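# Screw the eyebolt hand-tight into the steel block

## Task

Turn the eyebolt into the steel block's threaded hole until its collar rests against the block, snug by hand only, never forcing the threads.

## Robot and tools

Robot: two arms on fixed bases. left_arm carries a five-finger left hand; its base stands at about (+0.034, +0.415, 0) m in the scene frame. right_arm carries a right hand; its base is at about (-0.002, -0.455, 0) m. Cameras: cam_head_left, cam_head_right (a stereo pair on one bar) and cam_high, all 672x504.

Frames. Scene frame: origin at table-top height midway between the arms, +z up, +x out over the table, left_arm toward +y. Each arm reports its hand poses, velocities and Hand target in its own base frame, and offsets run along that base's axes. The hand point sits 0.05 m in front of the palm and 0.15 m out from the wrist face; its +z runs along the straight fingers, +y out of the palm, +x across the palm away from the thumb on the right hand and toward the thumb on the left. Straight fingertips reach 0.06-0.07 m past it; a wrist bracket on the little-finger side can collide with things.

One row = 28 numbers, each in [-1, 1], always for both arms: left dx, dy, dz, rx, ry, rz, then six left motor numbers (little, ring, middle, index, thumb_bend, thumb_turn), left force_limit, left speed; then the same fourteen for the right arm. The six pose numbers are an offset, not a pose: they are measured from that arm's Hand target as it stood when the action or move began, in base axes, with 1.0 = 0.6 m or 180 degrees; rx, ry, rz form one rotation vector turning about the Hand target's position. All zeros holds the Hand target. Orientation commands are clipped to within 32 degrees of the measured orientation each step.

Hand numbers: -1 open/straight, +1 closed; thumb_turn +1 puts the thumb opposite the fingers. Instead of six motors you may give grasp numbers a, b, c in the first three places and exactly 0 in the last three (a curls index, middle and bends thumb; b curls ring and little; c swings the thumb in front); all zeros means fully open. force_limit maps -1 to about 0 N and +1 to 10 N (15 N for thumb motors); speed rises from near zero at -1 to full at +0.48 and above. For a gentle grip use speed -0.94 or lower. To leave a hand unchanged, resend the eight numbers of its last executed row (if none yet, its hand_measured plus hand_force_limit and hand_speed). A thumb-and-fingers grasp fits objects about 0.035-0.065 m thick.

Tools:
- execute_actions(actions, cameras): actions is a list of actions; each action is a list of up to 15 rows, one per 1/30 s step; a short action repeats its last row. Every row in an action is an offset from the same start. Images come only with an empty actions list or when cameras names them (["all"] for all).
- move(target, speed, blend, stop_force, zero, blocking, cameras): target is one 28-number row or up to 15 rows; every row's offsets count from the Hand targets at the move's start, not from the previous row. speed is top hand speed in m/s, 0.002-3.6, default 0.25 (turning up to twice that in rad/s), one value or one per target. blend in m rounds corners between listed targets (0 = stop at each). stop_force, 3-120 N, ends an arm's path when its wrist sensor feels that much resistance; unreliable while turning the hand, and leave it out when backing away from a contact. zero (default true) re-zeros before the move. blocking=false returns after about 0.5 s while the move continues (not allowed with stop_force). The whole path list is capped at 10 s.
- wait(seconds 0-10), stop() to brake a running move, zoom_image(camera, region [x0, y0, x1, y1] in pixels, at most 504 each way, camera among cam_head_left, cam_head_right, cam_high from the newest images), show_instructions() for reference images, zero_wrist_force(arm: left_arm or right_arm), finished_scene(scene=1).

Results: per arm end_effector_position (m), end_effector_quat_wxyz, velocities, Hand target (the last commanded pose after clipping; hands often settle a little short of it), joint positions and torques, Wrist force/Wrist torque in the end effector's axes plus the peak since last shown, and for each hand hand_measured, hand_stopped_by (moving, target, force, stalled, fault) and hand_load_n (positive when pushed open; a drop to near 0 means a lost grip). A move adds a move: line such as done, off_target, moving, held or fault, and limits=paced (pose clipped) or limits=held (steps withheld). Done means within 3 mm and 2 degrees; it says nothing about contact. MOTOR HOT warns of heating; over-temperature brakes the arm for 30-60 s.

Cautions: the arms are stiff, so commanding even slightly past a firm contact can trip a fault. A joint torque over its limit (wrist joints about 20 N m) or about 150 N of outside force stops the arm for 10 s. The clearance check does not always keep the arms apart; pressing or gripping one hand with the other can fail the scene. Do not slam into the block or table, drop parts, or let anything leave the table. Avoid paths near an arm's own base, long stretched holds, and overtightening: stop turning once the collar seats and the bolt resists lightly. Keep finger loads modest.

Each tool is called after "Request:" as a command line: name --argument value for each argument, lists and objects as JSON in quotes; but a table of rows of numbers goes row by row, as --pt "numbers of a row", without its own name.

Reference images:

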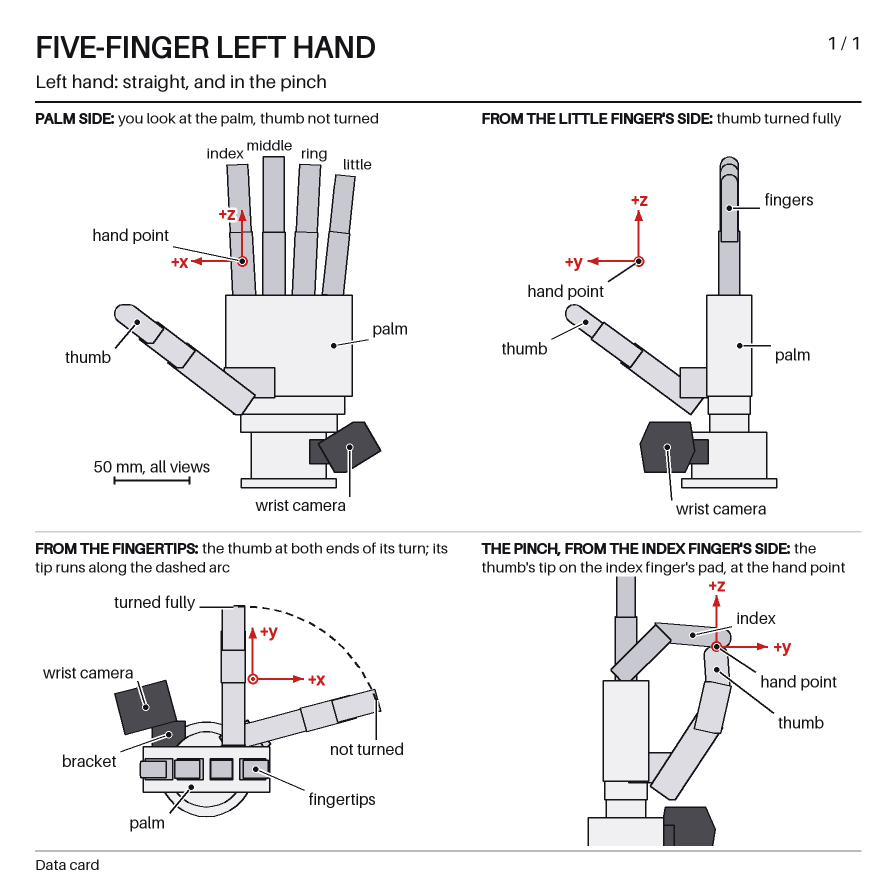

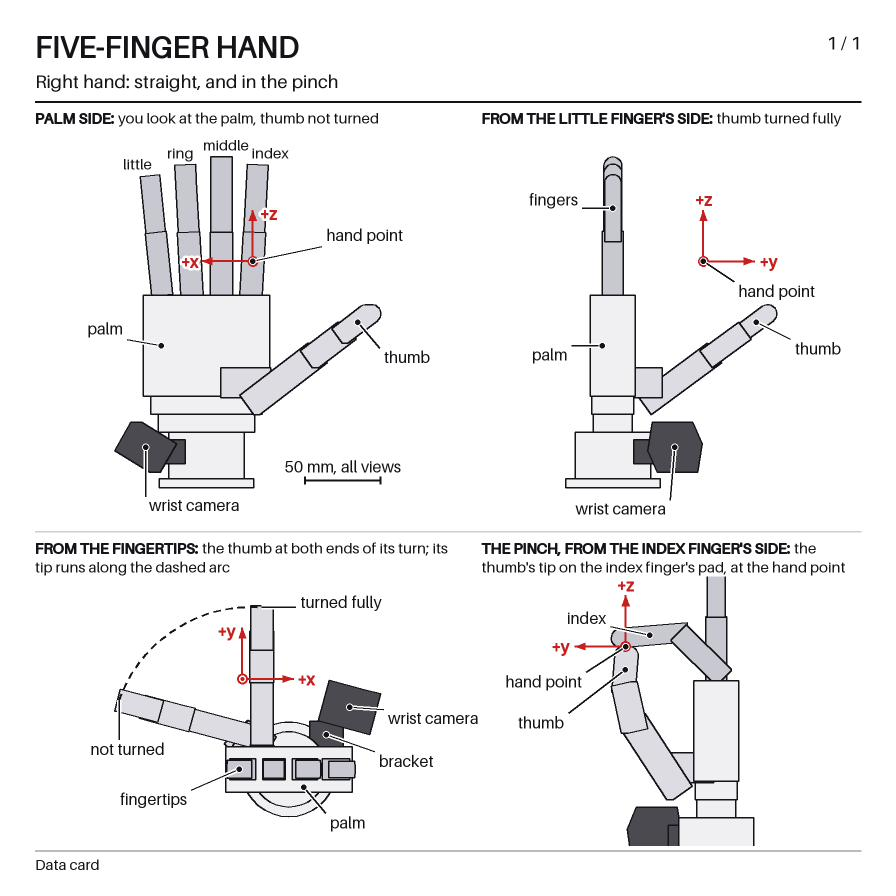

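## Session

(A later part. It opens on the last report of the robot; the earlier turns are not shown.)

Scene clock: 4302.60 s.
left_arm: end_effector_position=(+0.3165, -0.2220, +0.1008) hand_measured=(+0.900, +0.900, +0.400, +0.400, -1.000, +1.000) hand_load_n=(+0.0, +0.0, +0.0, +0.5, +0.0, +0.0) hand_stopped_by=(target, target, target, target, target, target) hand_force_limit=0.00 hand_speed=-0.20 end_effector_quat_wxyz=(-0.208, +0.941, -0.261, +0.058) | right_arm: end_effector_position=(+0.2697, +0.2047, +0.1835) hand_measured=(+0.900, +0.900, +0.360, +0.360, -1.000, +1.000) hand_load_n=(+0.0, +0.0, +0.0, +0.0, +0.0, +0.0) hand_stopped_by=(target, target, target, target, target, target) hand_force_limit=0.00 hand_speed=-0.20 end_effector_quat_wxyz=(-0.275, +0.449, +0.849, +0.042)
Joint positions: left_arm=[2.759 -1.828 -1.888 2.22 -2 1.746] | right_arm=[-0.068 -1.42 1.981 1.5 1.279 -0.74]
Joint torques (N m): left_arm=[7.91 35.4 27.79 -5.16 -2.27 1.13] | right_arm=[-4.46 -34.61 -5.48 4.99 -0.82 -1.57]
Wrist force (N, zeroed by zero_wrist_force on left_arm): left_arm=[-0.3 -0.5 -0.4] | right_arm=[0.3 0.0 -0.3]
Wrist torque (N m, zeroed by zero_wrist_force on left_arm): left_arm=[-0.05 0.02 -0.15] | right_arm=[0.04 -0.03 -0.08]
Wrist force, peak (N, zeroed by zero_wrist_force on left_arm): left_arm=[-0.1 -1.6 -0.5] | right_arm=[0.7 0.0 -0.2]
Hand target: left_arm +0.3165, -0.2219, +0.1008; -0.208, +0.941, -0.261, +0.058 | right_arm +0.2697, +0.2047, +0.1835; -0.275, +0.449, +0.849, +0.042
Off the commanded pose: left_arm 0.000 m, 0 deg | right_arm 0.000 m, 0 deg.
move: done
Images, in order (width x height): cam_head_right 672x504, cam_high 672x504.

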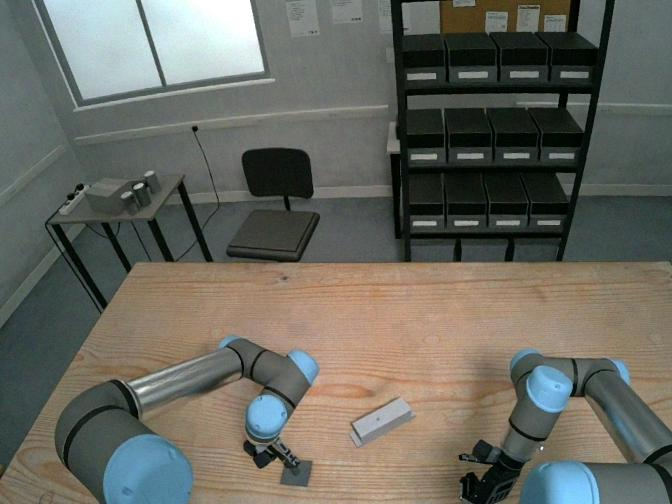

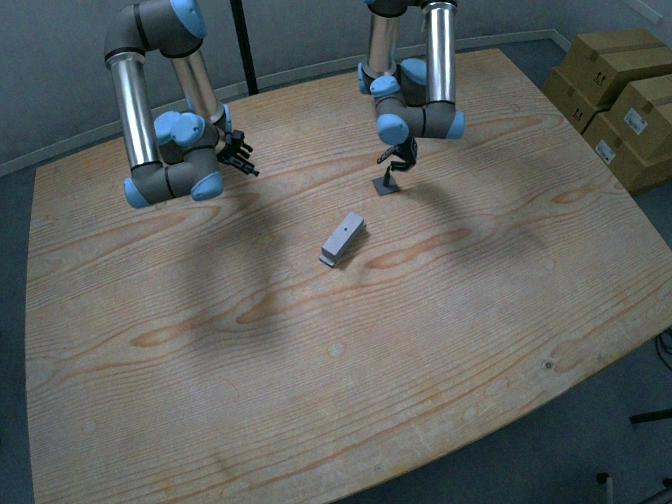

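Request:
move --pt "0 0 -0.02 0 0 0 0.9 0.9 0.4 0.4 -1 1 0 -0.2 0 0 0 0 0 0 0.9 0.9 0.36 0.36 -1 1 0 -0.2" --pt "-0.00215 -0.0036 -0.02 0 0 0 0.9 0.9 0.4 0.4 -1 1 0 -0.2 0 0 0 0 0 0 0.9 0.9 0.36 0.36 -1 1 0 -0.2" --speed '[0.03,0.01]' --stop_force 3 --cameras '["cam_high","cam_head_right"]'

Request:
zoom_image --camera "cam_head_right" --region '[270, 440, 306, 476]'

Request:
zoom_image --camera "cam_high" --region '[370, 152, 406, 188]'

Scene clock: 4319.53 s.
left_arm: end_effector_position=(+0.3152, -0.2241, +0.0888) hand_measured=(+0.900, +0.900, +0.400, +0.400, -1.000, +1.000) hand_load_n=(+0.0, +0.0, +0.0, +0.0, +0.0, +0.0) hand_stopped_by=(target, target, target, target, target, target) hand_force_limit=0.00 hand_speed=-0.20 end_effector_quat_wxyz=(-0.208, +0.941, -0.261, +0.058) | right_arm: end_effector_position=(+0.2697, +0.2047, +0.1835) hand_measured=(+0.900, +0.900, +0.360, +0.360, -1.000, +1.000) hand_load_n=(+0.0, +0.0, +0.0, +0.0, +0.0, +0.5) hand_stopped_by=(target, target, target, target, target, target) hand_force_limit=0.00 hand_speed=-0.20 end_effector_quat_wxyz=(-0.275, +0.449, +0.849, +0.042)
Joint positions: left_arm=[2.752 -1.846 -1.902 2.248 -2.001 1.738] | right_arm=[-0.068 -1.42 1.981 1.5 1.279 -0.74]
Joint torques (N m): left_arm=[9.59 33.08 26.66 0.7 -0.72 1.38] | right_arm=[-4.51 -34.45 -6.3 5.02 -0.78 -1.55]
Wrist force (N, zeroed by zero_wrist_force on left_arm): left_arm=[-0.2 -0.9 -0.5] | right_arm=[0.5 -0.1 -0.2]
Wrist torque (N m, zeroed by zero_wrist_force on left_arm): left_arm=[-0.08 0.00 -0.13] | right_arm=[0.02 -0.06 -0.07]
Wrist force, peak (N, zeroed by zero_wrist_force on left_arm): left_arm=[-0.5 -3.7 -2.6] | right_arm=[0.6 0.3 -0.2]
Hand target: left_arm +0.3152, -0.2241, +0.0888; -0.208, +0.941, -0.261, +0.058 | right_arm +0.2697, +0.2047, +0.1835; -0.275, +0.449, +0.849, +0.042
Off the commanded pose: left_arm 0.000 m, 0 deg | right_arm 0.000 m, 0 deg.
move: done
Images, in order (width x height): cam_head_right 672x504, cam_high 672x504.

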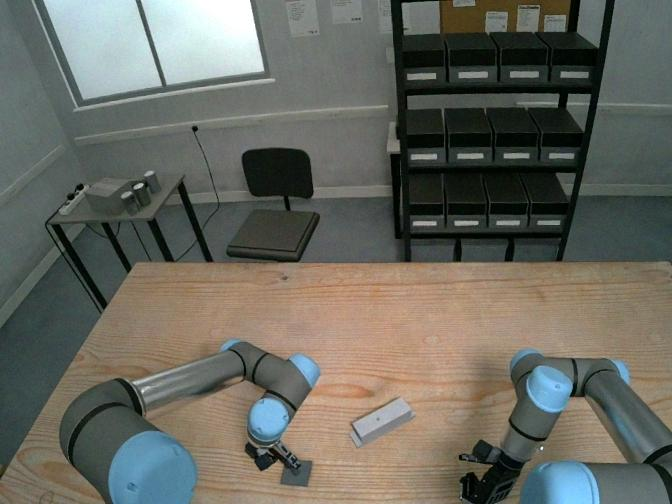

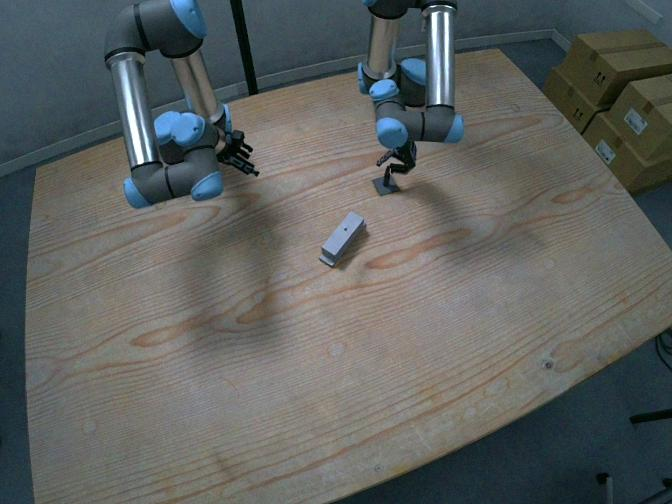

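Scaled by 14.000 from the camera's 672x504 image, which has a finer 960x720 frame.

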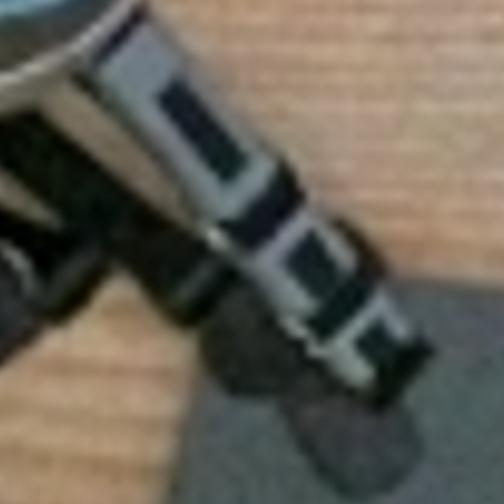

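Scaled by 14.000 from the camera's 672x504 image, which has a finer 960x720 frame.

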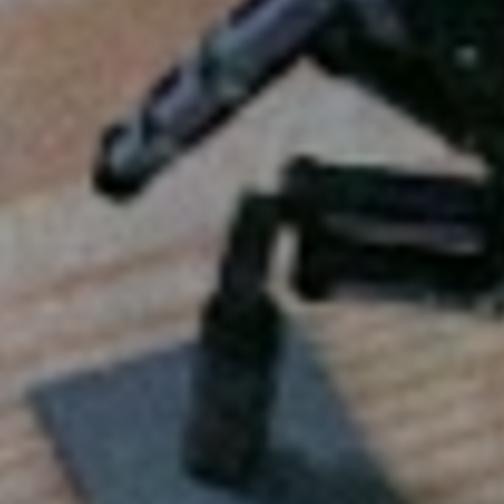

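Request:
move --pt "0.0009 0.0014 0 0 0 0 0.9 0.9 0.4 0.4 -1 1 0 -0.2 0 0 0 0 0 0 0.9 0.9 0.36 0.36 -1 1 0 -0.2" --pt "0.0009 0.0014 -0.0085 0 0 0 0.9 0.9 0.4 0.4 -1 1 0 -0.2 0 0 0 0 0 0 0.9 0.9 0.36 0.36 -1 1 0 -0.2" --speed '[0.02,0.02]' --stop_force 3

Request:
move --target '[0,0,0,0,0,0,0.9,0.9,0.4,0.4,0.1,1,-0.85,-0.93,0,0,0,0,0,0,0.9,0.9,0.36,0.36,-1,1,0,-0.2]' --cameras '["cam_high","cam_head_right"]'

Request:
zoom_image --camera "cam_head_right" --region '[270, 440, 306, 476]'

Request:
zoom_image --camera "cam_high" --region '[370, 152, 406, 188]'

Scene clock: 4374.53 s.
left_arm: end_effector_position=(+0.3158, -0.2233, +0.0837) hand_measured=(+0.900, +0.900, +0.400, +0.400, -1.000, +1.000) hand_load_n=(+0.0, +0.0, +0.0, +0.0, +0.0, +0.0) hand_stopped_by=(target, target, target, target, target, target) hand_force_limit=0.00 hand_speed=-0.20 end_effector_quat_wxyz=(-0.208, +0.941, -0.261, +0.058) | right_arm: end_effector_position=(+0.2697, +0.2047, +0.1835) hand_measured=(+0.900, +0.900, +0.360, +0.360, -1.000, +1.000) hand_load_n=(+0.0, +0.0, +0.0, +0.5, -0.5, +0.0) hand_stopped_by=(target, target, target, target, target, target) hand_force_limit=0.00 hand_speed=-0.20 end_effector_quat_wxyz=(-0.275, +0.449, +0.849, +0.042)
Joint positions: left_arm=[2.755 -1.853 -1.908 2.262 -2.001 1.741] | right_arm=[-0.068 -1.42 1.981 1.5 1.279 -0.74]
Joint torques (N m): left_arm=[-7.25 35.28 25.39 -5.03 -0.34 -1.32] | right_arm=[-4.74 -34.81 -5.45 4.94 -0.69 -1.57]
Wrist force (N, zeroed by zero_wrist_force on left_arm): left_arm=[-0.3 -0.9 -0.2] | right_arm=[0.4 0.2 -0.2]
Wrist torque (N m, zeroed by zero_wrist_force on left_arm): left_arm=[-0.08 0.04 -0.14] | right_arm=[0.06 -0.04 -0.07]
Wrist force, peak (N, zeroed by zero_wrist_force on left_arm): left_arm=[-0.5 -1.5 -0.9] | right_arm=[0.6 0.1 -0.3]
Hand target: left_arm +0.3158, -0.2233, +0.0837; -0.208, +0.941, -0.261, +0.058 | right_arm +0.2697, +0.2047, +0.1835; -0.275, +0.449, +0.849, +0.042
Off the commanded pose: left_arm 0.000 m, 0 deg | right_arm 0.000 m, 0 deg.
move: done

Scene clock: 4378.83 s.
left_arm: end_effector_position=(+0.3158, -0.2233, +0.0837) hand_measured=(+0.900, +0.900, +0.400, +0.400, -0.588, +1.000) hand_load_n=(+0.0, +0.0, +1.0, +0.0, +1.0, +1.0) hand_stopped_by=(target, target, target, target, force, target) hand_force_limit=-0.85 hand_speed=-0.93 end_effector_quat_wxyz=(-0.208, +0.941, -0.261, +0.058) | right_arm: end_effector_position=(+0.2697, +0.2047, +0.1835) hand_measured=(+0.900, +0.900, +0.360, +0.360, -1.000, +1.000) hand_load_n=(+0.5, +0.0, +0.0, +0.0, +0.0, +0.5) hand_stopped_by=(target, target, target, target, target, target) hand_force_limit=0.00 hand_speed=-0.20 end_effector_quat_wxyz=(-0.275, +0.449, +0.849, +0.042)
Joint positions: left_arm=[2.755 -1.853 -1.908 2.262 -2.001 1.741] | right_arm=[-0.068 -1.42 1.981 1.5 1.279 -0.74]
Joint torques (N m): left_arm=[-8 35.17 25.14 -4.84 -1.83 -1.22] | right_arm=[-5.04 -34.69 -6.36 4.86 -0.61 -1.51]
Wrist force (N, zeroed by zero_wrist_force on left_arm): left_arm=[-0.4 -0.8 -0.4] | right_arm=[0.4 0.0 -0.1]
Wrist torque (N m, zeroed by zero_wrist_force on left_arm): left_arm=[-0.05 0.02 -0.14] | right_arm=[0.04 -0.04 -0.08]
Wrist force, peak (N, zeroed by zero_wrist_force on left_arm): left_arm=[-0.3 -1.2 -0.6] | right_arm=[0.6 0.1 -0.3]
Hand target: left_arm +0.3158, -0.2233, +0.0837; -0.208, +0.941, -0.261, +0.058 | right_arm +0.2697, +0.2047, +0.1835; -0.275, +0.449, +0.849, +0.042
Off the commanded pose: left_arm 0.000 m, 0 deg | right_arm 0.000 m, 0 deg.
move: done
Images, in order (width x height): cam_head_right 672x504, cam_high 672x504.

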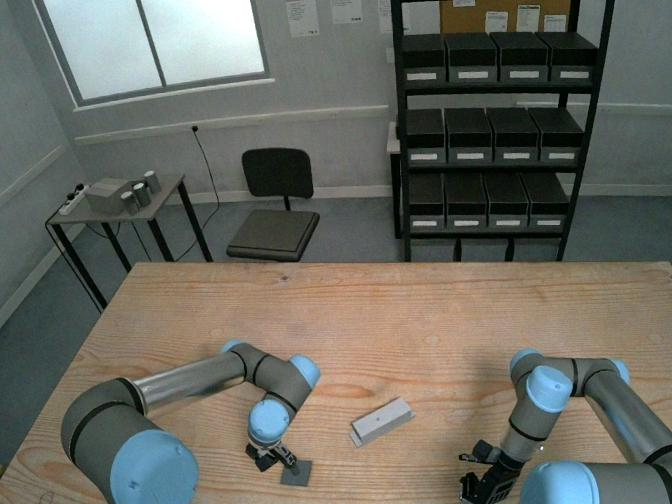

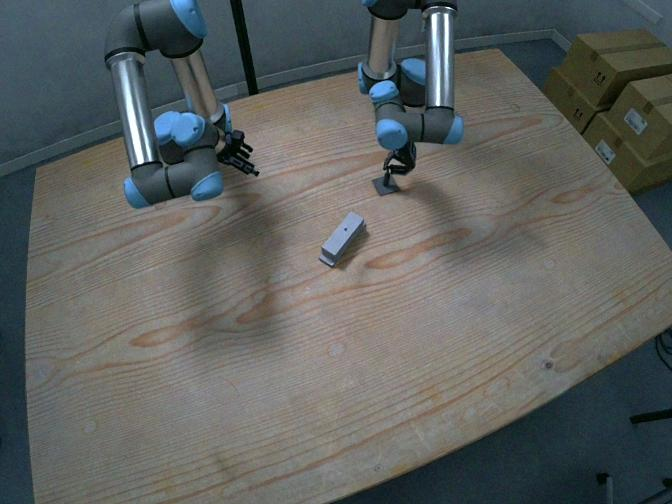

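Scaled by 14.000 from the camera's 672x504 image, which has a finer 960x720 frame.

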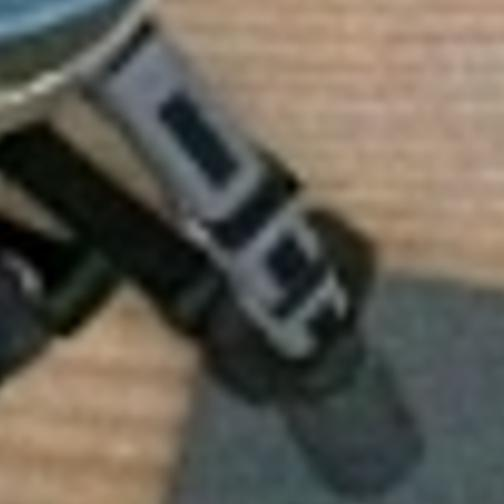

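Scaled by 14.000 from the camera's 672x504 image, which has a finer 960x720 frame.

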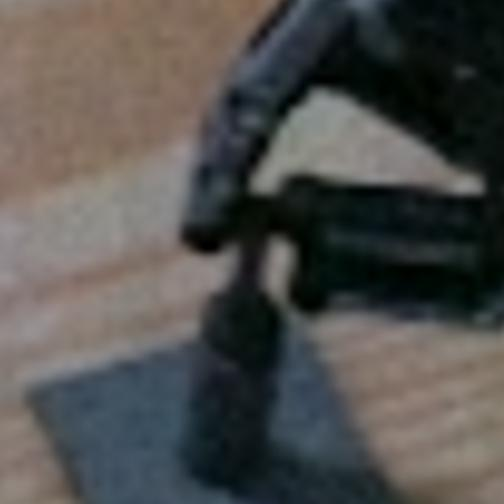

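Request:
move --target '[0,0,0,0,0,0,0.9,0.9,0.4,0.4,0.12,1,-0.4,-0.93,0,0,0,0,0,0,0.9,0.9,0.36,0.36,-1,1,0,-0.2]'

Request:
move --target '[0,0,0,0,0,0,0.9,0.9,0.4,0.4,0.15,1,0.1,-0.93,0,0,0,0,0,0,0.9,0.9,0.36,0.36,-1,1,0,-0.2]' --cameras '["cam_high","cam_head_right"]'

Request:
zoom_image --camera "cam_head_right" --region '[270, 440, 306, 476]'

Request:
zoom_image --camera "cam_high" --region '[370, 152, 406, 188]'

Scene clock: 4387.60 s.
left_arm: end_effector_position=(+0.3158, -0.2233, +0.0837) hand_measured=(+0.900, +0.900, +0.400, +0.400, -0.574, +1.000) hand_load_n=(+0.5, +0.0, +2.5, +0.0, +4.0, +2.0) hand_stopped_by=(target, target, target, target, force, target) hand_force_limit=-0.40 hand_speed=-0.93 end_effector_quat_wxyz=(-0.208, +0.941, -0.261, +0.058) | right_arm: end_effector_position=(+0.2697, +0.2047, +0.1835) hand_measured=(+0.900, +0.900, +0.360, +0.360, -1.000, +1.000) hand_load_n=(+0.0, +0.0, +0.0, +0.0, +0.0, +0.0) hand_stopped_by=(target, target, target, target, target, target) hand_force_limit=0.00 hand_speed=-0.20 end_effector_quat_wxyz=(-0.275, +0.449, +0.849, +0.042)
Joint positions: left_arm=[2.755 -1.853 -1.908 2.262 -2.001 1.741] | right_arm=[-0.068 -1.42 1.981 1.5 1.279 -0.74]
Joint torques (N m): left_arm=[-8.25 35.57 25.73 -4.9 -1.92 -1.19] | right_arm=[-4.32 -34.12 -6.94 4.87 -0.82 -1.54]
Wrist force (N, zeroed by zero_wrist_force on left_arm): left_arm=[-0.1 -0.9 0.1] | right_arm=[0.2 0.0 -0.2]
Wrist torque (N m, zeroed by zero_wrist_force on left_arm): left_arm=[-0.04 0.01 -0.13] | right_arm=[0.03 -0.02 -0.09]
Wrist force, peak (N, zeroed by zero_wrist_force on left_arm): left_arm=[-0.1 -1.2 0.1] | right_arm=[0.6 0.1 -0.3]
Hand target: left_arm +0.3158, -0.2233, +0.0837; -0.208, +0.941, -0.261, +0.058 | right_arm +0.2697, +0.2047, +0.1835; -0.275, +0.449, +0.849, +0.042
Off the commanded pose: left_arm 0.000 m, 0 deg | right_arm 0.000 m, 0 deg.
move: done

Scene clock: 4388.10 s.
left_arm: end_effector_position=(+0.3158, -0.2233, +0.0837) hand_measured=(+0.900, +0.900, +0.400, +0.400, -0.562, +1.000) hand_load_n=(+0.0, +0.0, +3.5, +0.0, +8.5, +2.5) hand_stopped_by=(target, target, target, target, force, target) hand_force_limit=0.10 hand_speed=-0.93 end_effector_quat_wxyz=(-0.208, +0.941, -0.261, +0.058) | right_arm: end_effector_position=(+0.2697, +0.2047, +0.1835) hand_measured=(+0.900, +0.900, +0.360, +0.360, -1.000, +1.000) hand_load_n=(+0.0, +0.0, +0.0, +0.0, +0.0, +0.0) hand_stopped_by=(target, target, target, target, target, target) hand_force_limit=0.00 hand_speed=-0.20 end_effector_quat_wxyz=(-0.275, +0.449, +0.849, +0.042)
Joint positions: left_arm=[2.755 -1.853 -1.908 2.262 -2.001 1.741] | right_arm=[-0.068 -1.42 1.981 1.5 1.279 -0.74]
Joint torques (N m): left_arm=[-8.13 35.14 25.43 -4.87 -1.76 -1.34] | right_arm=[-3.65 -34.64 -6.09 4.9 -0.81 -1.66]
Wrist force (N, zeroed by zero_wrist_force on left_arm): left_arm=[-0.3 -2.2 -0.5] | right_arm=[0.2 0.2 -0.3]
Wrist torque (N m, zeroed by zero_wrist_force on left_arm): left_arm=[-0.12 0.04 -0.12] | right_arm=[0.07 -0.02 -0.08]
Wrist force, peak (N, zeroed by zero_wrist_force on left_arm): left_arm=[-0.1 -2.2 -0.7] | right_arm=[0.4 0.1 -0.4]
Hand target: left_arm +0.3158, -0.2233, +0.0837; -0.208, +0.941, -0.261, +0.058 | right_arm +0.2697, +0.2047, +0.1835; -0.275, +0.449, +0.849, +0.042
Off the commanded pose: left_arm 0.000 m, 0 deg | right_arm 0.000 m, 0 deg.
move: done
Images, in order (width x height): cam_head_right 672x504, cam_high 672x504.

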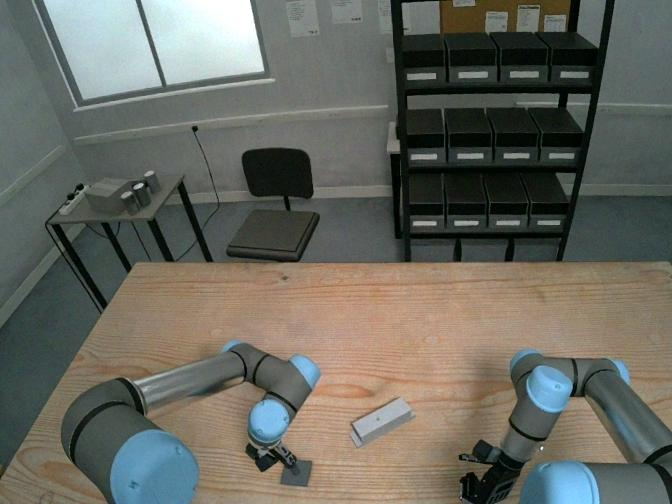

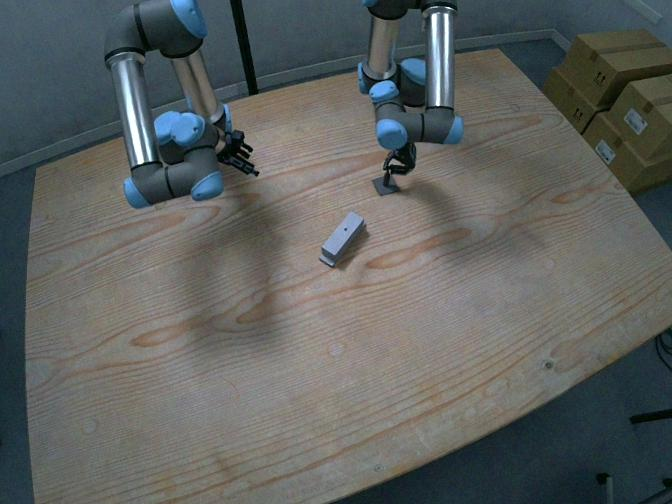

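Scaled by 14.000 from the camera's 672x504 image, which has a finer 960x720 frame.

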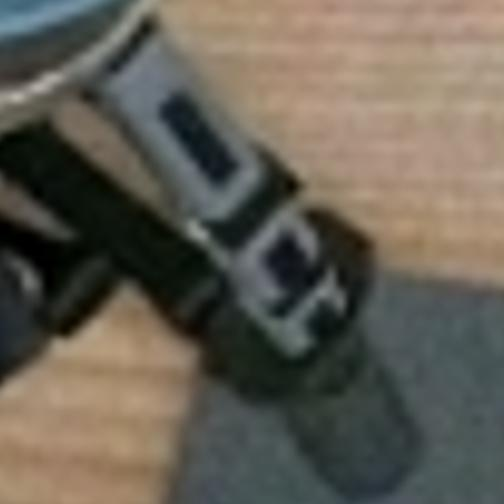

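Scaled by 14.000 from the camera's 672x504 image, which has a finer 960x720 frame.

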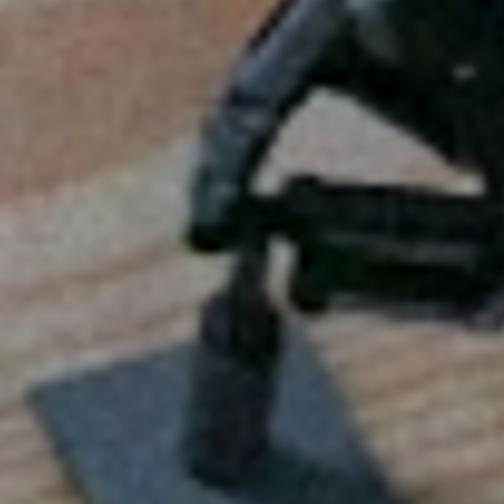

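Request:
move --target '[0,0,0,0,0,0,0.9,0.9,0.4,0.4,-0.68,1,0.1,-0.8,0,0,0,0,0,0,0.9,0.9,0.36,0.36,-1,1,0,-0.2]'

Request:
move --target '[0.0023,-0.0043,0,0,0,-0.0444,0.9,0.9,0.4,0.4,-0.68,1,0.1,-0.8,0,0,0,0,0,0,0.9,0.9,0.36,0.36,-1,1,0,-0.2]' --speed 0.1

Request:
move --target '[0,0,0,0,0,0,0.9,0.9,0.4,0.4,0.1,1,-0.6,-0.93,0,0,0,0,0,0,0.9,0.9,0.36,0.36,-1,1,0,-0.2]' --cameras '["cam_high","cam_head_right"]'

Request:
zoom_image --camera "cam_head_right" --region '[270, 440, 306, 476]'

Request:
zoom_image --camera "cam_high" --region '[370, 152, 406, 188]'

Scene clock: 4428.43 s.
left_arm: end_effector_position=(+0.3158, -0.2233, +0.0837) hand_measured=(+0.900, +0.900, +0.400, +0.400, -0.680, +1.000) hand_load_n=(+0.0, +0.0, +0.0, +0.0, +0.0, +0.0) hand_stopped_by=(target, target, target, target, target, target) hand_force_limit=0.10 hand_speed=-0.80 end_effector_quat_wxyz=(-0.208, +0.941, -0.261, +0.058) | right_arm: end_effector_position=(+0.2697, +0.2047, +0.1835) hand_measured=(+0.900, +0.900, +0.360, +0.360, -1.000, +1.000) hand_load_n=(+0.0, +0.0, +0.0, +0.0, +0.0, +0.5) hand_stopped_by=(target, target, target, target, target, target) hand_force_limit=0.00 hand_speed=-0.20 end_effector_quat_wxyz=(-0.275, +0.449, +0.849, +0.042)
Joint positions: left_arm=[2.755 -1.853 -1.908 2.262 -2.001 1.741] | right_arm=[-0.068 -1.42 1.981 1.5 1.279 -0.74]
Joint torques (N m): left_arm=[-7.99 34.3 25.25 -4.83 -1.66 -1] | right_arm=[-4.07 -34.66 -5.85 5.08 -0.7 -1.67]
Wrist force (N, zeroed by zero_wrist_force on left_arm): left_arm=[-0.1 -0.8 -0.3] | right_arm=[0.3 0.2 -0.2]
Wrist torque (N m, zeroed by zero_wrist_force on left_arm): left_arm=[-0.08 -0.01 -0.13] | right_arm=[0.06 -0.03 -0.07]
Wrist force, peak (N, zeroed by zero_wrist_force on left_arm): left_arm=[-0.1 -2.2 -0.8] | right_arm=[0.5 0.2 -0.2]
Hand target: left_arm +0.3158, -0.2233, +0.0837; -0.208, +0.941, -0.261, +0.058 | right_arm +0.2697, +0.2047, +0.1835; -0.275, +0.449, +0.849, +0.042
Off the commanded pose: left_arm 0.000 m, 0 deg | right_arm 0.000 m, 0 deg.
move: done

Scene clock: 4429.57 s.
left_arm: end_effector_position=(+0.3172, -0.2258, +0.0838) hand_measured=(+0.900, +0.900, +0.400, +0.400, -0.680, +1.000) hand_load_n=(+0.0, +0.0, +0.5, +0.0, +0.0, +0.0) hand_stopped_by=(target, target, target, target, target, target) hand_force_limit=0.10 hand_speed=-0.80 end_effector_quat_wxyz=(-0.203, +0.920, -0.326, +0.073) | right_arm: end_effector_position=(+0.2697, +0.2047, +0.1835) hand_measured=(+0.900, +0.900, +0.360, +0.360, -1.000, +1.000) hand_load_n=(+0.5, +0.0, +0.0, +0.0, +0.0, +0.0) hand_stopped_by=(target, target, target, target, target, target) hand_force_limit=0.00 hand_speed=-0.20 end_effector_quat_wxyz=(-0.275, +0.449, +0.849, +0.042)
Joint positions: left_arm=[2.767 -1.831 -1.917 2.317 -1.985 1.906] | right_arm=[-0.068 -1.42 1.981 1.5 1.279 -0.74]
Joint torques (N m): left_arm=[-4.18 13.23 13.84 -5.08 -2.13 1.07] | right_arm=[-3.57 -34.67 -6.26 4.87 -0.71 -1.67]
Wrist force (N, zeroed by zero_wrist_force on left_arm): left_arm=[-0.4 -0.8 -0.6] | right_arm=[0.3 0.0 -0.2]
Wrist torque (N m, zeroed by zero_wrist_force on left_arm): left_arm=[-0.07 0.04 -0.16] | right_arm=[0.03 -0.04 -0.08]
Wrist force, peak (N, zeroed by zero_wrist_force on left_arm): left_arm=[-0.4 -1.1 -0.6] | right_arm=[0.5 0.0 -0.4]
Hand target: left_arm +0.3171, -0.2258, +0.0837; -0.204, +0.920, -0.326, +0.072 | right_arm +0.2697, +0.2047, +0.1835; -0.275, +0.449, +0.849, +0.042
Off the commanded pose: left_arm 0.000 m, 0 deg | right_arm 0.000 m, 0 deg.
move: done

Scene clock: 4430.73 s.
left_arm: end_effector_position=(+0.3171, -0.2258, +0.0837) hand_measured=(+0.900, +0.900, +0.400, +0.400, -0.588, +1.000) hand_load_n=(+0.0, +0.0, +2.0, +0.0, +3.0, -1.0) hand_stopped_by=(target, target, target, target, force, target) hand_force_limit=-0.60 hand_speed=-0.93 end_effector_quat_wxyz=(-0.204, +0.920, -0.326, +0.072) | right_arm: end_effector_position=(+0.2697, +0.2047, +0.1835) hand_measured=(+0.900, +0.900, +0.360, +0.360, -1.000, +1.000) hand_load_n=(+0.0, +0.0, +0.0, +0.0, +0.0, +0.5) hand_stopped_by=(target, target, target, target, target, target) hand_force_limit=0.00 hand_speed=-0.20 end_effector_quat_wxyz=(-0.275, +0.449, +0.849, +0.042)
Joint positions: left_arm=[2.767 -1.831 -1.917 2.317 -1.985 1.906] | right_arm=[-0.068 -1.42 1.981 1.5 1.279 -0.74]
Joint torques (N m): left_arm=[-7.74 13.28 23.77 -4.67 -2.06 1.15] | right_arm=[-4.28 -33.82 -5.42 4.93 -0.58 -1.53]
Wrist force (N, zeroed by zero_wrist_force on left_arm): left_arm=[-0.1 -0.8 -0.3] | right_arm=[0.4 -0.1 -0.1]
Wrist torque (N m, zeroed by zero_wrist_force on left_arm): left_arm=[-0.06 0.03 -0.16] | right_arm=[0.03 -0.05 -0.08]
Wrist force, peak (N, zeroed by zero_wrist_force on left_arm): left_arm=[-0.3 -1.3 -0.6] | right_arm=[0.5 0.2 -0.3]
Hand target: left_arm +0.3171, -0.2258, +0.0837; -0.204, +0.920, -0.326, +0.072 | right_arm +0.2697, +0.2047, +0.1835; -0.275, +0.449, +0.849, +0.042
Off the commanded pose: left_arm 0.000 m, 0 deg | right_arm 0.000 m, 0 deg.
move: done
Images, in order (width x height): cam_head_right 672x504, cam_high 672x504.

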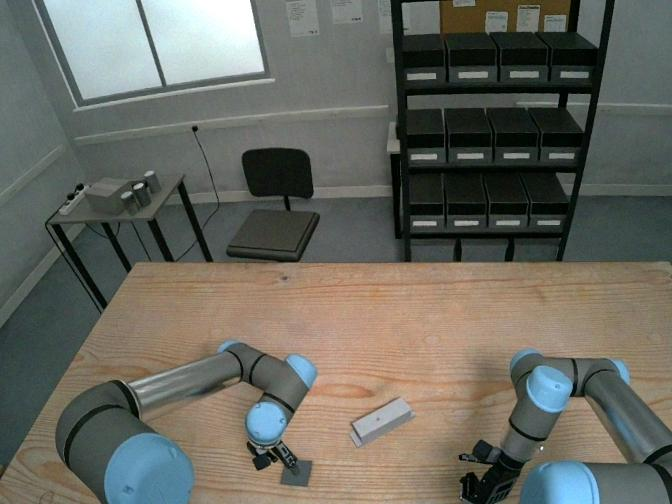

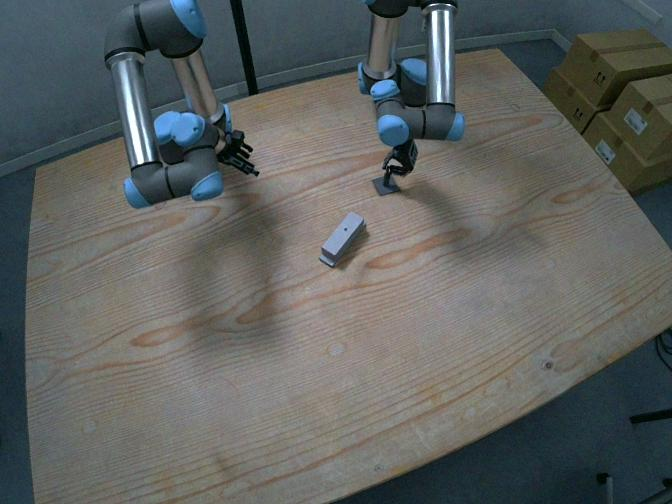

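Scaled by 14.000 from the camera's 672x504 image, which has a finer 960x720 frame.

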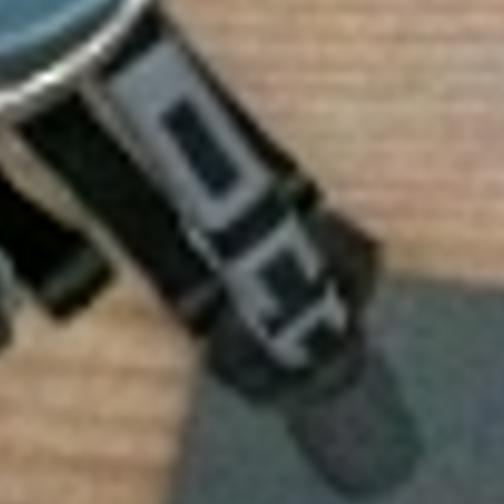

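Scaled by 14.000 from the camera's 672x504 image, which has a finer 960x720 frame.

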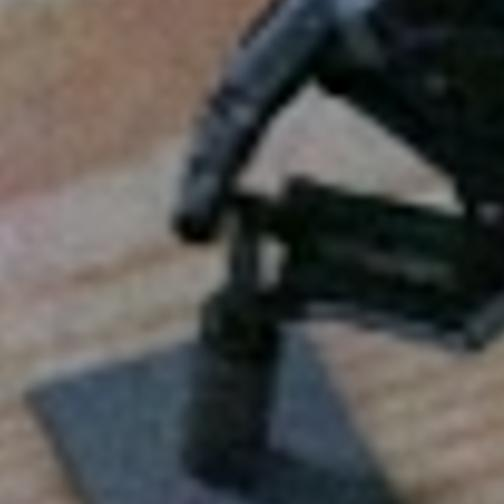

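Request:
move --target '[0,0,0,0,0,0,0.9,0.9,0.4,0.4,0.15,1,0.1,-0.93,0,0,0,0,0,0,0.9,0.9,0.36,0.36,-1,1,0,-0.2]'

Request:
move --target '[0.0015,-0.0026,0,0,0,-0.0278,0.9,0.9,0.4,0.4,0.15,1,0.1,-0.93,0,0,0,0,0,0,0.9,0.9,0.36,0.36,-1,1,0,-0.2]' --speed 0.05

Scene clock: 4442.87 s.
left_arm: end_effector_position=(+0.3171, -0.2258, +0.0837) hand_measured=(+0.900, +0.900, +0.400, +0.400, -0.570, +1.000) hand_load_n=(+0.0, +0.0, +3.5, +0.0, +8.5, -1.5) hand_stopped_by=(target, target, target, target, force, target) hand_force_limit=0.10 hand_speed=-0.93 end_effector_quat_wxyz=(-0.204, +0.920, -0.326, +0.072) | right_arm: end_effector_position=(+0.2697, +0.2047, +0.1835) hand_measured=(+0.900, +0.900, +0.360, +0.360, -1.000, +1.000) hand_load_n=(+0.0, +0.0, +0.0, +0.0, +0.0, +0.5) hand_stopped_by=(target, target, target, target, target, target) hand_force_limit=0.00 hand_speed=-0.20 end_effector_quat_wxyz=(-0.275, +0.449, +0.849, +0.042)
Joint positions: left_arm=[2.767 -1.831 -1.917 2.317 -1.985 1.906] | right_arm=[-0.068 -1.42 1.981 1.5 1.279 -0.74]
Joint torques (N m): left_arm=[-7.06 15.2 24.47 -4.29 -1.77 1.04] | right_arm=[-4.5 -34.77 -6.5 4.7 -0.76 -1.59]
Wrist force (N, zeroed by zero_wrist_force on left_arm): left_arm=[0.3 -1.9 -0.4] | right_arm=[0.2 -0.1 -0.1]
Wrist torque (N m, zeroed by zero_wrist_force on left_arm): left_arm=[-0.13 -0.02 -0.12] | right_arm=[0.01 -0.03 -0.09]
Wrist force, peak (N, zeroed by zero_wrist_force on left_arm): left_arm=[0.3 -1.9 -0.4] | right_arm=[0.4 -0.3 -0.5]
Hand target: left_arm +0.3171, -0.2258, +0.0837; -0.204, +0.920, -0.326, +0.072 | right_arm +0.2697, +0.2047, +0.1835; -0.275, +0.449, +0.849, +0.042
Off the commanded pose: left_arm 0.000 m, 0 deg | right_arm 0.000 m, 0 deg.
move: done

Scene clock: 4444.07 s.
left_arm: end_effector_position=(+0.3181, -0.2274, +0.0837) hand_measured=(+0.900, +0.900, +0.400, +0.400, -0.570, +1.000) hand_load_n=(+0.0, +0.0, +4.5, +0.0, +8.0, -1.5) hand_stopped_by=(target, target, target, target, force, target) hand_force_limit=0.10 hand_speed=-0.93 end_effector_quat_wxyz=(-0.200, +0.905, -0.366, +0.081) | right_arm: end_effector_position=(+0.2697, +0.2047, +0.1835) hand_measured=(+0.900, +0.900, +0.360, +0.360, -1.000, +1.000) hand_load_n=(+0.0, +0.0, +0.0, +0.0, +0.0, +0.0) hand_stopped_by=(target, target, target, target, target, target) hand_force_limit=0.00 hand_speed=-0.20 end_effector_quat_wxyz=(-0.275, +0.449, +0.849, +0.042)
Joint positions: left_arm=[2.776 -1.817 -1.922 2.35 -1.969 2.009] | right_arm=[-0.068 -1.42 1.981 1.5 1.279 -0.74]
Joint torques (N m): left_arm=[1.4 21.32 8.07 -4.72 -1.76 -1.17] | right_arm=[-4.63 -33.67 -6.11 4.92 -0.71 -1.6]
Wrist force (N, zeroed by zero_wrist_force on left_arm): left_arm=[0.3 -1.3 0.1] | right_arm=[0.4 0.1 0.0]
Wrist torque (N m, zeroed by zero_wrist_force on left_arm): left_arm=[-0.10 -0.02 -0.14] | right_arm=[0.04 -0.05 -0.07]
Wrist force, peak (N, zeroed by zero_wrist_force on left_arm): left_arm=[-0.3 -2.5 -1.0] | right_arm=[0.5 0.0 -0.3]
Hand target: left_arm +0.3180, -0.2274, +0.0837; -0.200, +0.905, -0.366, +0.081 | right_arm +0.2697, +0.2047, +0.1835; -0.275, +0.449, +0.849, +0.042
Off the commanded pose: left_arm 0.000 m, 0 deg | right_arm 0.000 m, 0 deg.
move: done

Request:
move --target '[0,0,0,0,0,0,0.9,0.9,0.4,0.4,-0.68,1,0.1,-0.8,0,0,0,0,0,0,0.9,0.9,0.36,0.36,-1,1,0,-0.2]'

Request:
move --target '[0.0007,-0.0013,0,0,0,-0.014,0.9,0.9,0.35,0.46,-0.68,1,0.1,-0.8,0,0,0,0,0,0,0.9,0.9,0.36,0.36,-1,1,0,-0.2]' --speed 0.05

Request:
move --target '[0,0,0,0,0,0,0.9,0.9,0.35,0.46,0.1,1,-0.6,-0.93,0,0,0,0,0,0,0.9,0.9,0.36,0.36,-1,1,0,-0.2]'

Request:
move --target '[0,0,0,0,0,0,0.9,0.9,0.35,0.46,0.15,1,0.1,-0.93,0,0,0,0,0,0,0.9,0.9,0.36,0.36,-1,1,0,-0.2]' --cameras '["cam_high","cam_head_right"]'

Request:
zoom_image --camera "cam_head_right" --region '[270, 440, 306, 476]'

Request:
zoom_image --camera "cam_high" --region '[370, 152, 406, 188]'

Scene clock: 4476.10 s.
left_arm: end_effector_position=(+0.3180, -0.2274, +0.0837) hand_measured=(+0.900, +0.900, +0.400, +0.400, -0.680, +1.000) hand_load_n=(+0.0, +0.0, +0.0, +0.0, +0.0, +0.0) hand_stopped_by=(target, target, target, target, target, target) hand_force_limit=0.10 hand_speed=-0.80 end_effector_quat_wxyz=(-0.200, +0.905, -0.366, +0.081) | right_arm: end_effector_position=(+0.2697, +0.2047, +0.1835) hand_measured=(+0.900, +0.900, +0.360, +0.360, -1.000, +1.000) hand_load_n=(+0.0, +0.0, +0.5, +0.0, +0.0, +0.0) hand_stopped_by=(target, target, target, target, target, target) hand_force_limit=0.00 hand_speed=-0.20 end_effector_quat_wxyz=(-0.275, +0.449, +0.849, +0.042)
Joint positions: left_arm=[2.776 -1.817 -1.922 2.349 -1.969 2.009] | right_arm=[-0.068 -1.42 1.981 1.5 1.279 -0.74]
Joint torques (N m): left_arm=[-8.36 13.33 23.36 -4.02 -2.14 0.88] | right_arm=[-4.32 -34.78 -6.07 4.78 -0.78 -1.69]
Wrist force (N, zeroed by zero_wrist_force on left_arm): left_arm=[-0.3 -0.9 -0.6] | right_arm=[0.4 0.1 -0.2]
Wrist torque (N m, zeroed by zero_wrist_force on left_arm): left_arm=[-0.09 0.02 -0.14] | right_arm=[0.04 -0.04 -0.07]
Wrist force, peak (N, zeroed by zero_wrist_force on left_arm): left_arm=[0.2 -1.1 0.7] | right_arm=[0.6 0.3 -0.2]
Hand target: left_arm +0.3180, -0.2274, +0.0837; -0.200, +0.905, -0.366, +0.081 | right_arm +0.2697, +0.2047, +0.1835; -0.275, +0.449, +0.849, +0.042
Off the commanded pose: left_arm 0.000 m, 0 deg | right_arm 0.000 m, 0 deg.
move: done

Scene clock: 4476.87 s.
left_arm: end_effector_position=(+0.3185, -0.2282, +0.0837) hand_measured=(+0.900, +0.900, +0.350, +0.460, -0.680, +1.000) hand_load_n=(+0.0, +0.0, +0.0, +0.0, -0.5, +0.0) hand_stopped_by=(target, target, target, target, target, target) hand_force_limit=0.10 hand_speed=-0.80 end_effector_quat_wxyz=(-0.198, +0.897, -0.385, +0.086) | right_arm: end_effector_position=(+0.2697, +0.2047, +0.1835) hand_measured=(+0.900, +0.900, +0.360, +0.360, -1.000, +1.000) hand_load_n=(+0.5, +0.0, +0.0, +0.0, +0.0, +0.5) hand_stopped_by=(target, target, target, target, target, target) hand_force_limit=0.00 hand_speed=-0.20 end_effector_quat_wxyz=(-0.275, +0.449, +0.849, +0.042)
Joint positions: left_arm=[2.78 -1.811 -1.925 2.366 -1.96 2.061] | right_arm=[-0.068 -1.42 1.981 1.5 1.279 -0.74]
Joint torques (N m): left_arm=[2.46 24.1 7.62 -4.42 -1.76 -1.18] | right_arm=[-4.34 -34.45 -6.06 4.89 -0.65 -1.52]
Wrist force (N, zeroed by zero_wrist_force on left_arm): left_arm=[-0.1 -0.8 -0.4] | right_arm=[0.2 0.0 0.0]
Wrist torque (N m, zeroed by zero_wrist_force on left_arm): left_arm=[-0.11 -0.01 -0.13] | right_arm=[0.03 -0.02 -0.08]
Wrist force, peak (N, zeroed by zero_wrist_force on left_arm): left_arm=[-0.2 -1.2 -0.7] | right_arm=[0.5 0.0 -0.3]
Hand target: left_arm +0.3185, -0.2282, +0.0837; -0.198, +0.897, -0.386, +0.086 | right_arm +0.2697, +0.2047, +0.1835; -0.275, +0.449, +0.849, +0.042
Off the commanded pose: left_arm 0.000 m, 0 deg | right_arm 0.000 m, 0 deg.
move: done

Scene clock: 4478.37 s.
left_arm: end_effector_position=(+0.3184, -0.2282, +0.0837) hand_measured=(+0.900, +0.900, +0.350, +0.460, -0.554, +1.000) hand_load_n=(+0.0, +0.0, +0.5, +0.5, +2.5, -1.0) hand_stopped_by=(target, target, target, target, force, target) hand_force_limit=-0.60 hand_speed=-0.93 end_effector_quat_wxyz=(-0.198, +0.897, -0.386, +0.086) | right_arm: end_effector_position=(+0.2697, +0.2047, +0.1835) hand_measured=(+0.900, +0.900, +0.360, +0.360, -1.000, +1.000) hand_load_n=(+0.0, +0.0, +0.0, +0.0, +0.0, +0.0) hand_stopped_by=(target, target, target, target, target, target) hand_force_limit=0.00 hand_speed=-0.20 end_effector_quat_wxyz=(-0.275, +0.449, +0.849, +0.042)
Joint positions: left_arm=[2.78 -1.811 -1.925 2.365 -1.96 2.061] | right_arm=[-0.068 -1.42 1.981 1.5 1.279 -0.74]
Joint torques (N m): left_arm=[-7.75 14.26 24 -4.26 -2.13 1.27] | right_arm=[-4.51 -34.21 -6.29 4.81 -0.68 -1.53]
Wrist force (N, zeroed by zero_wrist_force on left_arm): left_arm=[-0.7 -1.2 -1.6] | right_arm=[0.4 -0.1 -0.2]
Wrist torque (N m, zeroed by zero_wrist_force on left_arm): left_arm=[-0.13 -0.01 -0.13] | right_arm=[0.02 -0.04 -0.08]
Wrist force, peak (N, zeroed by zero_wrist_force on left_arm): left_arm=[-0.7 -1.2 -1.6] | right_arm=[0.6 0.0 -0.3]
Hand target: left_arm +0.3185, -0.2282, +0.0837; -0.198, +0.897, -0.386, +0.086 | right_arm +0.2697, +0.2047, +0.1835; -0.275, +0.449, +0.849, +0.042
Off the commanded pose: left_arm 0.000 m, 0 deg | right_arm 0.000 m, 0 deg.
move: done

Scene clock: 4478.87 s.
left_arm: end_effector_position=(+0.3185, -0.2282, +0.0837) hand_measured=(+0.900, +0.900, +0.350, +0.460, -0.538, +1.000) hand_load_n=(+0.0, +0.0, +1.0, +0.0, +7.5, -0.5) hand_stopped_by=(target, target, target, target, force, target) hand_force_limit=0.10 hand_speed=-0.93 end_effector_quat_wxyz=(-0.198, +0.897, -0.386, +0.086) | right_arm: end_effector_position=(+0.2697, +0.2047, +0.1835) hand_measured=(+0.900, +0.900, +0.360, +0.360, -1.000, +1.000) hand_load_n=(+0.0, +0.0, +0.0, +0.0, +0.0, +0.0) hand_stopped_by=(target, target, target, target, target, target) hand_force_limit=0.00 hand_speed=-0.20 end_effector_quat_wxyz=(-0.275, +0.449, +0.849, +0.042)
Joint positions: left_arm=[2.78 -1.811 -1.925 2.365 -1.96 2.061] | right_arm=[-0.068 -1.42 1.981 1.5 1.279 -0.74]
Joint torques (N m): left_arm=[-8.72 12.78 23 -3.76 -1.87 1.39] | right_arm=[-4.23 -34.68 -6.37 4.82 -0.61 -1.56]
Wrist force (N, zeroed by zero_wrist_force on left_arm): left_arm=[-1.1 -1.9 -3.6] | right_arm=[0.3 0.0 -0.3]
Wrist torque (N m, zeroed by zero_wrist_force on left_arm): left_arm=[-0.19 -0.05 -0.10] | right_arm=[0.04 -0.03 -0.08]
Wrist force, peak (N, zeroed by zero_wrist_force on left_arm): left_arm=[-1.3 -2.1 -4.0] | right_arm=[0.5 -0.1 -0.4]
Hand target: left_arm +0.3185, -0.2282, +0.0837; -0.198, +0.897, -0.386, +0.086 | right_arm +0.2697, +0.2047, +0.1835; -0.275, +0.449, +0.849, +0.042
Off the commanded pose: left_arm 0.000 m, 0 deg | right_arm 0.000 m, 0 deg.
move: done
Images, in order (width x height): cam_head_right 672x504, cam_high 672x504.

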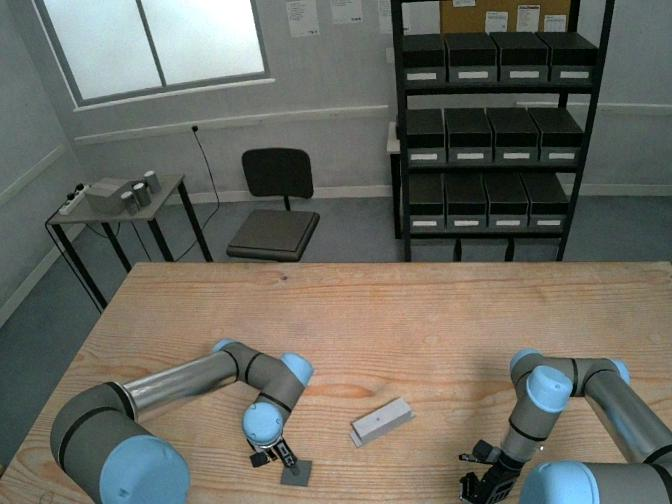

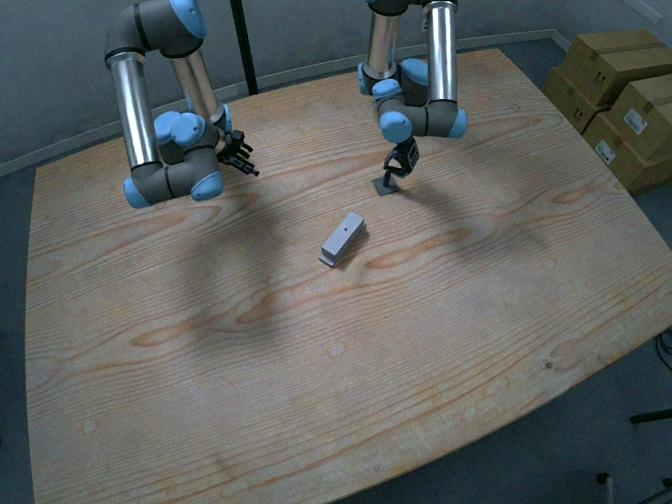

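Scaled by 14.000 from the camera's 672x504 image, which has a finer 960x720 frame.

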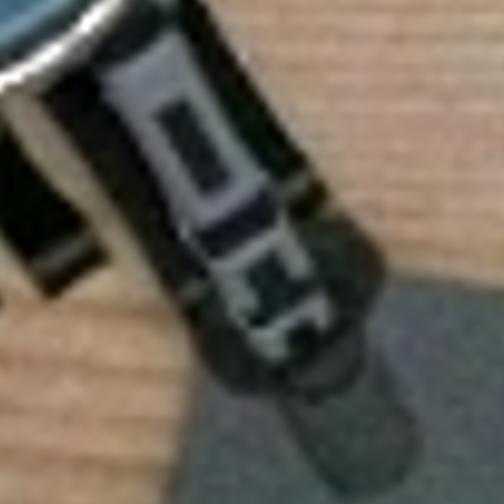

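Scaled by 14.000 from the camera's 672x504 image, which has a finer 960x720 frame.

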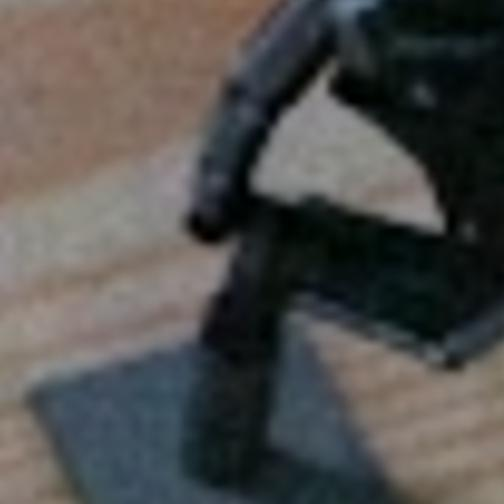

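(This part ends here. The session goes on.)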